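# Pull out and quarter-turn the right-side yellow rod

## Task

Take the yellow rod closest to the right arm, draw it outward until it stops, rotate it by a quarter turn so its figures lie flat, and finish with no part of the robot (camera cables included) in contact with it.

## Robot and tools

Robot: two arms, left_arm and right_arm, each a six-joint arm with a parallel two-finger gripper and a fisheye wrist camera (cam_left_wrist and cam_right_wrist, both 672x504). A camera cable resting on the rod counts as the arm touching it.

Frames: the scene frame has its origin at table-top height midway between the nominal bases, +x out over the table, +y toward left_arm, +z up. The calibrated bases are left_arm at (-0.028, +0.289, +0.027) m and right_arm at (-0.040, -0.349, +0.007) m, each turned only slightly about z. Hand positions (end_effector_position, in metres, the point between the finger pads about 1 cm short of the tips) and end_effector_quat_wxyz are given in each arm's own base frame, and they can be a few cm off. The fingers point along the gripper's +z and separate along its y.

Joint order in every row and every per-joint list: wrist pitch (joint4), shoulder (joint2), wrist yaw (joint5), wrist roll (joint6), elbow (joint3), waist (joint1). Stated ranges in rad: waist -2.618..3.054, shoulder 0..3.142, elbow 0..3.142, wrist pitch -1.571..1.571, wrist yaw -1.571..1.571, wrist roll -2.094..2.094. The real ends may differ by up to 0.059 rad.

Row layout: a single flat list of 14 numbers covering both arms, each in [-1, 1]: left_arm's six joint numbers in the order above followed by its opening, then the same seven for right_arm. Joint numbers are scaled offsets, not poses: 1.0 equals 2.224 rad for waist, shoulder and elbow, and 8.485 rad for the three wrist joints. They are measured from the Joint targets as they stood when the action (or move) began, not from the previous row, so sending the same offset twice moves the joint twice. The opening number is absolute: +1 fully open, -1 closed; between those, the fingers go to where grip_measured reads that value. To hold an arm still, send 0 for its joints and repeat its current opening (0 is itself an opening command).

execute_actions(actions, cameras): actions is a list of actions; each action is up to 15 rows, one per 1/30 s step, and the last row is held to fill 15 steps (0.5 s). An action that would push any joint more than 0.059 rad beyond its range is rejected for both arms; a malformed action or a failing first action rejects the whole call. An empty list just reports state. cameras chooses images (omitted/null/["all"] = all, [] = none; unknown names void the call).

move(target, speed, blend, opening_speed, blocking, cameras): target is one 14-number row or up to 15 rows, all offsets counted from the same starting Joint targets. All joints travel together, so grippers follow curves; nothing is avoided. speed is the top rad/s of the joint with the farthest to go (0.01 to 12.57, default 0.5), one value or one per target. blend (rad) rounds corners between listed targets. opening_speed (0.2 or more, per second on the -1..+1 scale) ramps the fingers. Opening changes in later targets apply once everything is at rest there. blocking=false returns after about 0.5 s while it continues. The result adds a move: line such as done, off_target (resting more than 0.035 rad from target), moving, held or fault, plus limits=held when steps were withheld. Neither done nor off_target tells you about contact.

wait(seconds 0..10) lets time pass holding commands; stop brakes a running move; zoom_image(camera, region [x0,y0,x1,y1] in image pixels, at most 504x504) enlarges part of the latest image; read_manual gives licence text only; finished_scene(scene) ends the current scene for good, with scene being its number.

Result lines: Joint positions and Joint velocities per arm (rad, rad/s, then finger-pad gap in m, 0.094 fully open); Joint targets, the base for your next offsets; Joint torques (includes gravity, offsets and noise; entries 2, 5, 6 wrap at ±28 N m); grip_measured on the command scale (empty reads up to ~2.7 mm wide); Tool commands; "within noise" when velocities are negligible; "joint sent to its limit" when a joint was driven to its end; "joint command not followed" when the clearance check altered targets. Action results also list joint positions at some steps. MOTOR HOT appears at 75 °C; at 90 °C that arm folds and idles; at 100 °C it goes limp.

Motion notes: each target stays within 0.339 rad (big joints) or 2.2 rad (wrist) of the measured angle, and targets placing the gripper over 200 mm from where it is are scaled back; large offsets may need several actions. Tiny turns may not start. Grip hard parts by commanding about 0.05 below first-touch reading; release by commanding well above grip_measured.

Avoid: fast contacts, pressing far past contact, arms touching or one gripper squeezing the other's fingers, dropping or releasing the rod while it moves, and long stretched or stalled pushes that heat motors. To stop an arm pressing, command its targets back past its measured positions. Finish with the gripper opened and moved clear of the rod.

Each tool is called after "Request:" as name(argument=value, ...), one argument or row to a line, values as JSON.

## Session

Request:
execute_actions(
  actions=[],
)

Request:
zoom_image(
  camera="cam_left_wrist",
  region=[240, 90, 560, 200],
)

Scene clock: 0.00 s.
left_arm: end_effector_position=(+0.4127, +0.0165, +0.1264) grip_measured=+1.000 end_effector_quat_wxyz=(+0.618, -0.002, +0.786, +0.007) | right_arm: end_effector_position=(+0.3903, -0.0463, +0.1052) grip_measured=+1.000 end_effector_quat_wxyz=(+0.587, +0.098, +0.798, -0.097)
Joint names: [wrist pitch, shoulder, wrist yaw, wrist roll, elbow, waist]
Joint positions: left_arm=[0.901 1.55 0.039 0.018 0.411 0.054 0.094] | right_arm=[0.871 1.537 0.276 0.046 0.357 0.003 0.094]
Joint velocities: within noise
Joint torques (N m): no reading
Heat: left arm: 41 °C; right arm: 39 °C.
Joint targets: left_arm=[0.889 1.548 0.039 0.019 0.413 0.054] | right_arm=[0.861 1.534 0.277 0.048 0.360 0.003]
Tool commands: left_gripper/opening=+1.0 right_gripper/opening=+1.0
camera_calibration:
cam_left_wrist: T_world_to_cam=[[-0.0177666, -0.985889, 0.166453, -0.00796993], [-0.580802, -0.125334, -0.804339, 0.378982], [0.813851, -0.110967, -0.570379, -0.140833], [0, 0, 0, 1]] pos_world=[0.334589, 0.0240143, 0.225829]
cam_right_wrist: T_world_to_cam=[[-0.259, -0.939853, 0.222701, 0.0247898], [-0.669431, 0.00846419, -0.742826, 0.372487], [0.696262, -0.341475, -0.631359, -0.103415], [0, 0, 0, 1]] pos_world=[0.327779, -0.0151678, 0.20588]

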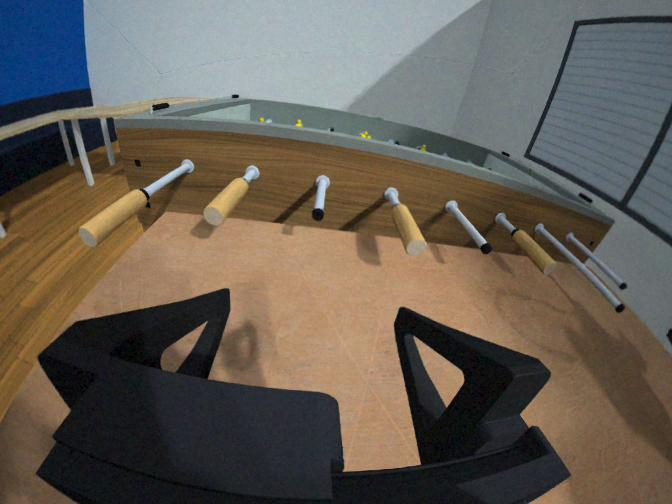

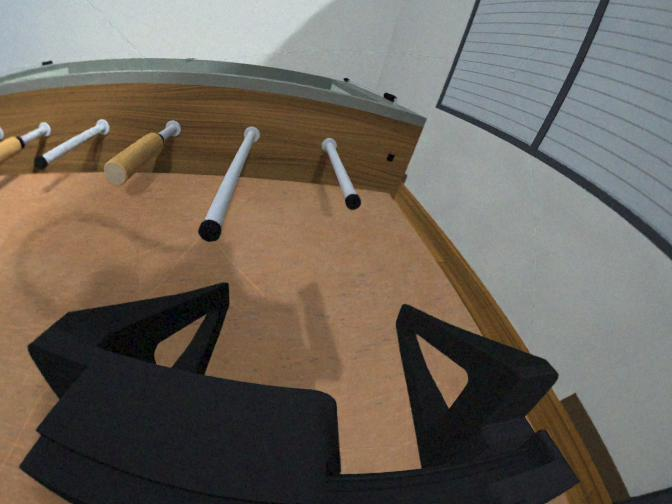

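Scaled by 1.575 from the camera's 672x504 image, which has a finer 960x720 frame.

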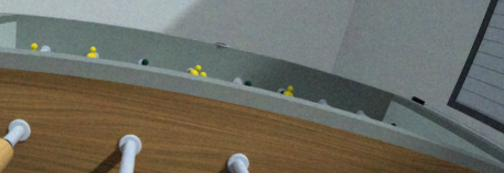

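Request:
move(
  target=[
    [0,0,0,0,0,0,1,0,-0.0674,0,0,0,0,1],
    [0,0,0,0,0,0,1,0.0293,0.2716,0.033,-0.0956,0.3273,0.2104,1],
    [0,0,0,0,0,0,1,0.0293,0.3525,0.033,-0.0956,0.3273,0.2104,1],
  ],
  speed=0.8,
  blend=0.03,
)

Scene clock: 25.50 s.
left_arm: end_effector_position=(+0.4127, +0.0165, +0.1264) grip_measured=+1.000 end_effector_quat_wxyz=(+0.618, -0.002, +0.786, +0.007) | right_arm: end_effector_position=(+0.5363, +0.1716, +0.0726) grip_measured=+1.000 end_effector_quat_wxyz=(+0.597, -0.275, +0.693, -0.296)
Joint names: [wrist pitch, shoulder, wrist yaw, wrist roll, elbow, waist]
Joint positions: left_arm=[0.901 1.55 0.039 0.018 0.411 0.054 0.094] | right_arm=[1.104 2.312 0.555 -0.768 1.076 0.476 0.094]
Joint velocities: within noise
Joint torques (N m): left_arm=[1.87 -6.8 -0.01 0.01 5.63 -0.08] | right_arm=[1.67 -9.81 0.09 0.03 5.65 -0.36]
Heat: left arm: 41 °C; right arm: 39 °C.
Joint targets: left_arm=[0.889 1.548 0.039 0.019 0.413 0.054] | right_arm=[1.110 2.318 0.557 -0.764 1.088 0.471]
move: done
camera_calibration:
cam_left_wrist: T_world_to_cam=[[-0.0177666, -0.985889, 0.166453, -0.00796993], [-0.580802, -0.125334, -0.804339, 0.378982], [0.813851, -0.110967, -0.570379, -0.140833], [0, 0, 0, 1]] pos_world=[0.334589, 0.0240143, 0.225829]
cam_right_wrist: T_world_to_cam=[[0.00208487, -0.527157, 0.849765, 0.0183746], [-0.514719, -0.729121, -0.451052, 0.466623], [0.857357, -0.43645, -0.272858, -0.247276], [0, 0, 0, 1]] pos_world=[0.452145, 0.241987, 0.127386]

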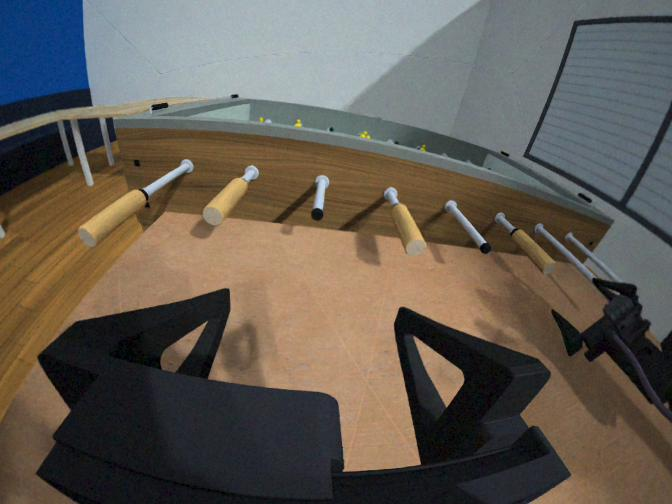

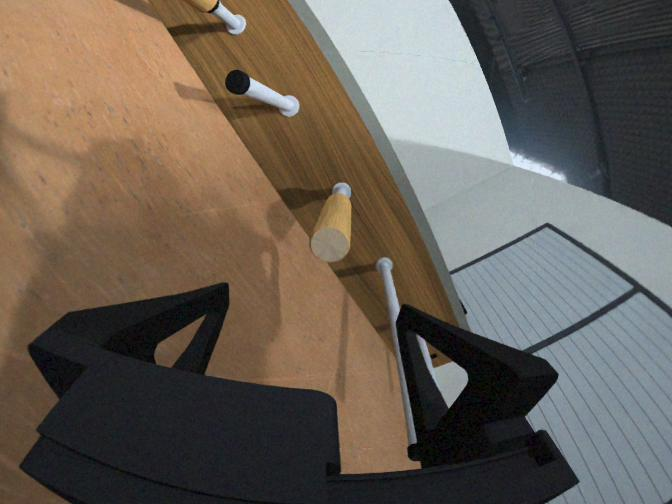

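Request:
move(
  target=[
    [0,0,0,0,0,0,1,-0.0159,0.1362,-0.0126,0,0.2285,-0.0490,1],
    [0,0,0,0,0,0,1,-0.0159,0.1362,-0.0126,0,0.2285,-0.0490,-1],
  ],
  opening_speed=1.5,
  speed=0.6,
)

Request:
move(
  target=[
    [0,0,0,0,0,0,1,0,0,0,0.1874,0,0,-1],
    [0,0,0,0,0,0,1,0,0,0,0.1874,0,0,1],
    [0,0,0,0,0,0,1,0,0,0,0.0926,0,0,1],
    [0,0,0,0,0,0,1,0,0,0,0.0926,0,0,-1],
  ],
  opening_speed=1.5,
  speed=1.2,
)

Scene clock: 38.67 s.
left_arm: end_effector_position=(+0.4127, +0.0165, +0.1264) grip_measured=+1.000 end_effector_quat_wxyz=(+0.618, -0.002, +0.786, +0.007) | right_arm: end_effector_position=(+0.6390, +0.1624, +0.0726) grip_measured=-0.310 end_effector_quat_wxyz=(+0.632, -0.240, +0.674, -0.297)
Joint names: [wrist pitch, shoulder, wrist yaw, wrist roll, elbow, waist]
Joint positions: left_arm=[0.901 1.55 0.039 0.018 0.411 0.054 0.094] | right_arm=[0.99 2.594 0.468 -0.77 1.576 0.37 0.032]
Joint velocities: within noise
Joint torques (N m): left_arm=[1.85 -6.78 0.01 0.01 5.64 -0.09] | right_arm=[1.54 -10.82 -0.14 0.07 7.27 -0.65]
Heat: left arm: 41 °C; right arm: 40 °C.
Joint targets: left_arm=[0.889 1.548 0.039 0.019 0.413 0.054] | right_arm=[0.975 2.621 0.450 -0.764 1.596 0.362]
move: done
camera_calibration:
cam_left_wrist: T_world_to_cam=[[-0.0177666, -0.985889, 0.166453, -0.00796993], [-0.580802, -0.125334, -0.804339, 0.378982], [0.813851, -0.110967, -0.570379, -0.140833], [0, 0, 0, 1]] pos_world=[0.334589, 0.0240143, 0.225829]
cam_right_wrist: T_world_to_cam=[[-0.0844735, -0.566017, 0.820055, 0.0771041], [-0.482834, -0.696668, -0.53059, 0.492885], [0.871628, -0.440771, -0.214442, -0.352005], [0, 0, 0, 1]] pos_world=[0.551312, 0.231866, 0.122805]

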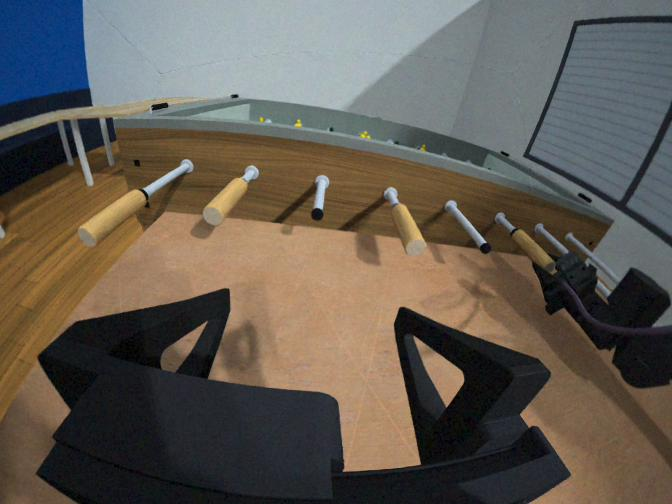

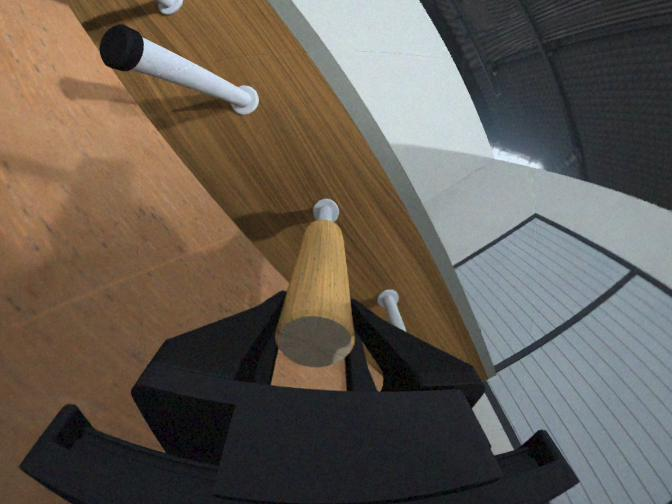

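Scene clock: 45.80 s.
left_arm: end_effector_position=(+0.4127, +0.0165, +0.1264) grip_measured=+1.000 end_effector_quat_wxyz=(+0.618, -0.002, +0.786, +0.007) | right_arm: end_effector_position=(+0.6411, +0.1634, +0.0742) grip_measured=-0.312 end_effector_quat_wxyz=(+0.699, +0.038, +0.714, -0.027)
Joint names: [wrist pitch, shoulder, wrist yaw, wrist roll, elbow, waist]
Joint positions: left_arm=[0.901 1.55 0.039 0.018 0.411 0.054 0.094] | right_arm=[0.986 2.597 0.459 0.025 1.587 0.368 0.032]
Joint velocities: within noise
Joint torques (N m): left_arm=[1.85 -6.72 -0.01 0.01 5.64 -0.09] | right_arm=[1.57 -11.14 -0.04 -0.02 6.43 -0.46]
Heat: left arm: 41 °C; right arm: 41 °C.
Joint targets: left_arm=[0.889 1.548 0.039 0.019 0.413 0.054] | right_arm=[0.975 2.621 0.451 0.022 1.596 0.362]
move: done
camera_calibration:
cam_left_wrist: T_world_to_cam=[[-0.0177666, -0.985889, 0.166453, -0.00796993], [-0.580802, -0.125334, -0.804339, 0.378982], [0.813851, -0.110967, -0.570379, -0.140833], [0, 0, 0, 1]] pos_world=[0.334589, 0.0240143, 0.225829]
cam_right_wrist: T_world_to_cam=[[-0.135161, -0.976935, 0.165314, 0.224804], [-0.428377, -0.092829, -0.898819, 0.389109], [0.893434, -0.192302, -0.40595, -0.393457], [0, 0, 0, 1]] pos_world=[0.548598, 0.180077, 0.152852]

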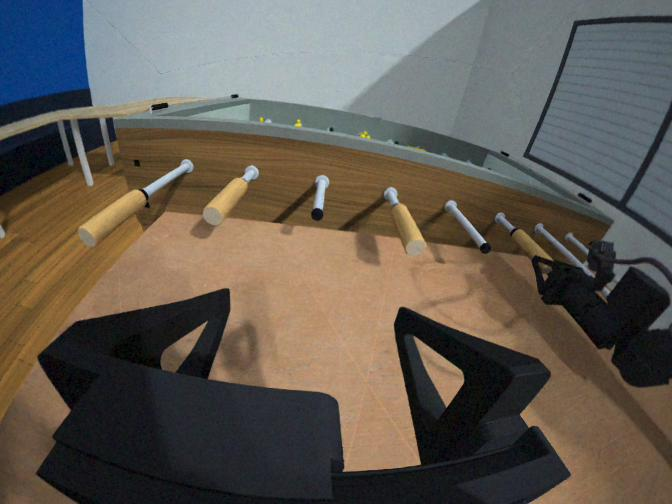

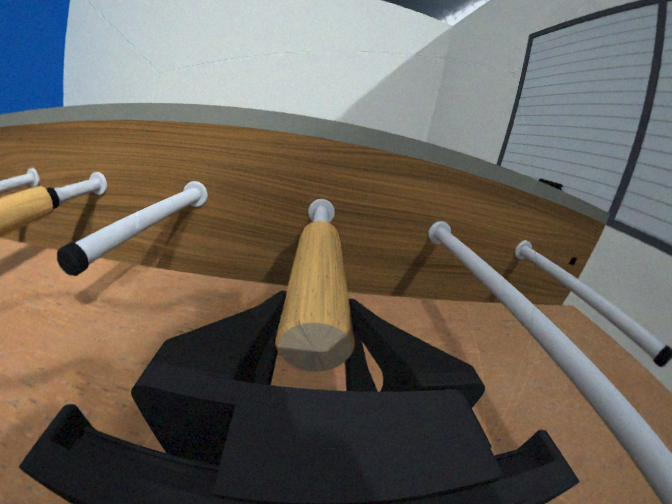

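Request:
move(
  target=[
    [0,0,0,0,0,0,1,0.0178,-0.0931,0.0105,0.0034,-0.1835,0.0405,-1],
    [0,0,0,0,0,0,1,-0.0006,-0.2163,0.0219,0.0188,-0.3263,0.0926,-1],
    [0,0,0,0,0,0,1,-0.0143,-0.2723,0.0276,0.0282,-0.3753,0.1229,-1],
  ],
  speed=[0.4,0.3,0.2],
  blend=0.04,
)

Scene clock: 62.87 s.
left_arm: end_effector_position=(+0.4127, +0.0165, +0.1264) grip_measured=+1.000 end_effector_quat_wxyz=(+0.618, -0.002, +0.786, +0.007) | right_arm: end_effector_position=(+0.4664, +0.1791, +0.0700) grip_measured=-0.312 end_effector_quat_wxyz=(+0.609, +0.045, +0.792, -0.014)
Joint names: [wrist pitch, shoulder, wrist yaw, wrist roll, elbow, waist]
Joint positions: left_arm=[0.901 1.55 0.039 0.018 0.411 0.054 0.094] | right_arm=[0.909 2.076 0.631 0.229 0.843 0.577 0.032]
Joint velocities: within noise
Joint torques (N m): left_arm=[1.85 -6.78 0 0.01 5.64 -0.08] | right_arm=[1.15 -13.75 0.75 0.38 -1.16 5.27]
Heat: left arm: 41 °C; right arm: 41 °C.
Joint targets: left_arm=[0.889 1.548 0.039 0.019 0.413 0.054] | right_arm=[0.853 2.016 0.685 0.261 0.761 0.635]
move: off_target (right_arm); right_arm: the elbow is farthest, 0.082 rad from its target
camera_calibration:
cam_left_wrist: T_world_to_cam=[[-0.0177666, -0.985889, 0.166453, -0.00796993], [-0.580802, -0.125334, -0.804339, 0.378982], [0.813851, -0.110967, -0.570379, -0.140833], [0, 0, 0, 1]] pos_world=[0.334589, 0.0240143, 0.225829]
cam_right_wrist: T_world_to_cam=[[-0.0887891, -0.984202, 0.153176, 0.197747], [-0.626524, -0.0643666, -0.77674, 0.390749], [0.774328, -0.164935, -0.610911, -0.171028], [0, 0, 0, 1]] pos_world=[0.394803, 0.191566, 0.168737]

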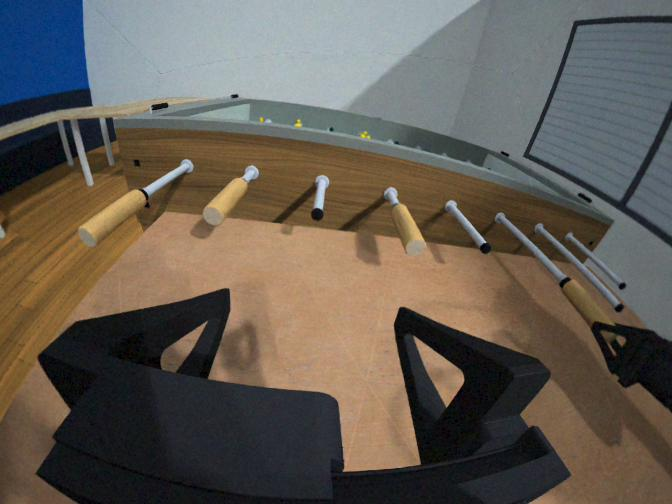

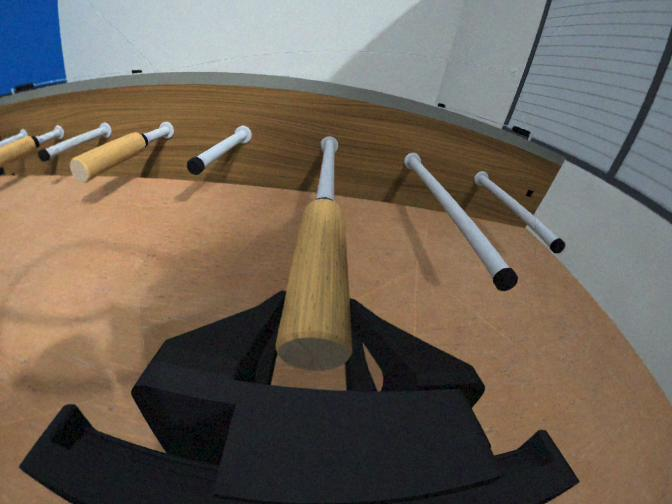

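Request:
move(
  target=[
    [0,0,0,0,0,0,1,0.0054,0.0315,-0.0059,-0.0072,0.0436,-0.026,-1],
    [0,0,0,0,0,0,1,0.0054,0.0315,-0.0059,-0.0072,0.0436,-0.026,1],
    [0,0,0,0,0,0,1,-0.0341,-0.0973,0.009,0.0212,-0.0563,0.0606,1],
  ],
  opening_speed=1.5,
)

Scene clock: 85.27 s.
left_arm: end_effector_position=(+0.4127, +0.0165, +0.1264) grip_measured=+1.000 end_effector_quat_wxyz=(+0.618, -0.002, +0.786, +0.007) | right_arm: end_effector_position=(+0.3743, +0.1923, +0.0618) grip_measured=+0.998 end_effector_quat_wxyz=(+0.544, +0.031, +0.838, -0.022)
Joint names: [wrist pitch, shoulder, wrist yaw, wrist roll, elbow, waist]
Joint positions: left_arm=[0.901 1.55 0.039 0.018 0.411 0.054 0.094] | right_arm=[0.575 1.817 0.749 0.425 0.653 0.765 0.094]
Joint velocities: within noise
Joint torques (N m): left_arm=[1.86 -6.78 0 0.01 5.64 -0.08] | right_arm=[1.31 -8.16 0.4 0.19 3.67 0.51]
Heat: left arm: 40 °C; right arm: 42 °C.
Joint targets: left_arm=[0.889 1.548 0.039 0.019 0.413 0.054] | right_arm=[0.564 1.799 0.761 0.441 0.636 0.770]
move: done
camera_calibration:
cam_left_wrist: T_world_to_cam=[[-0.0177666, -0.985889, 0.166453, -0.00796993], [-0.580802, -0.125334, -0.804339, 0.378982], [0.813851, -0.110967, -0.570379, -0.140833], [0, 0, 0, 1]] pos_world=[0.334589, 0.0240143, 0.225829]
cam_right_wrist: T_world_to_cam=[[-0.0469613, -0.981615, 0.185003, 0.185587], [-0.741676, -0.0897959, -0.66472, 0.368659], [0.669112, -0.168428, -0.723824, -0.0555813], [0, 0, 0, 1]] pos_world=[0.319331, 0.205917, 0.17049]

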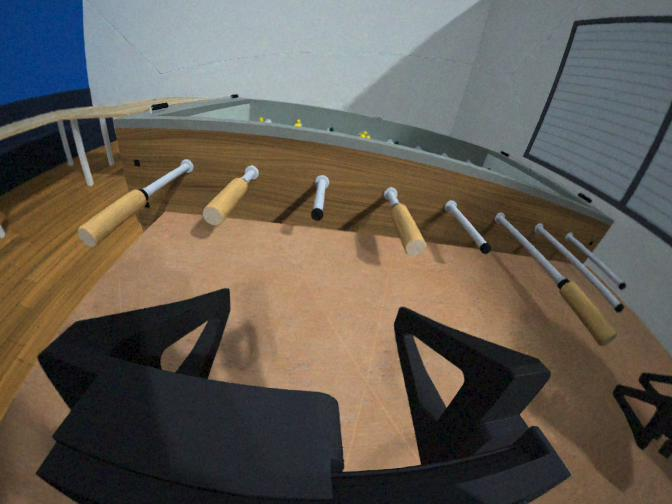

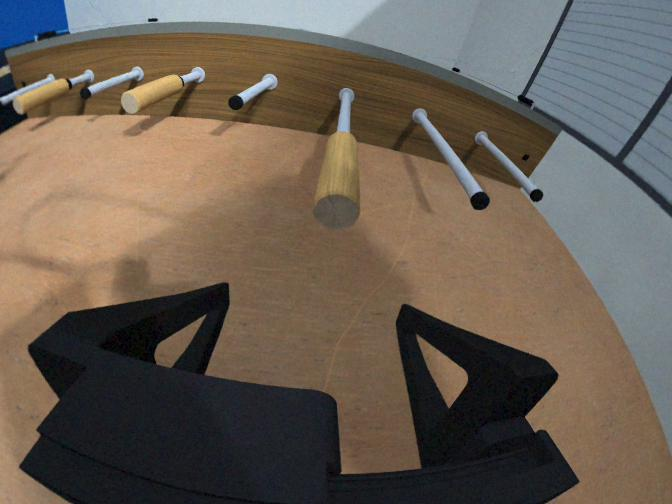

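Request:
finished_scene(
  scene=3,
)

The scene is finished: the task was done.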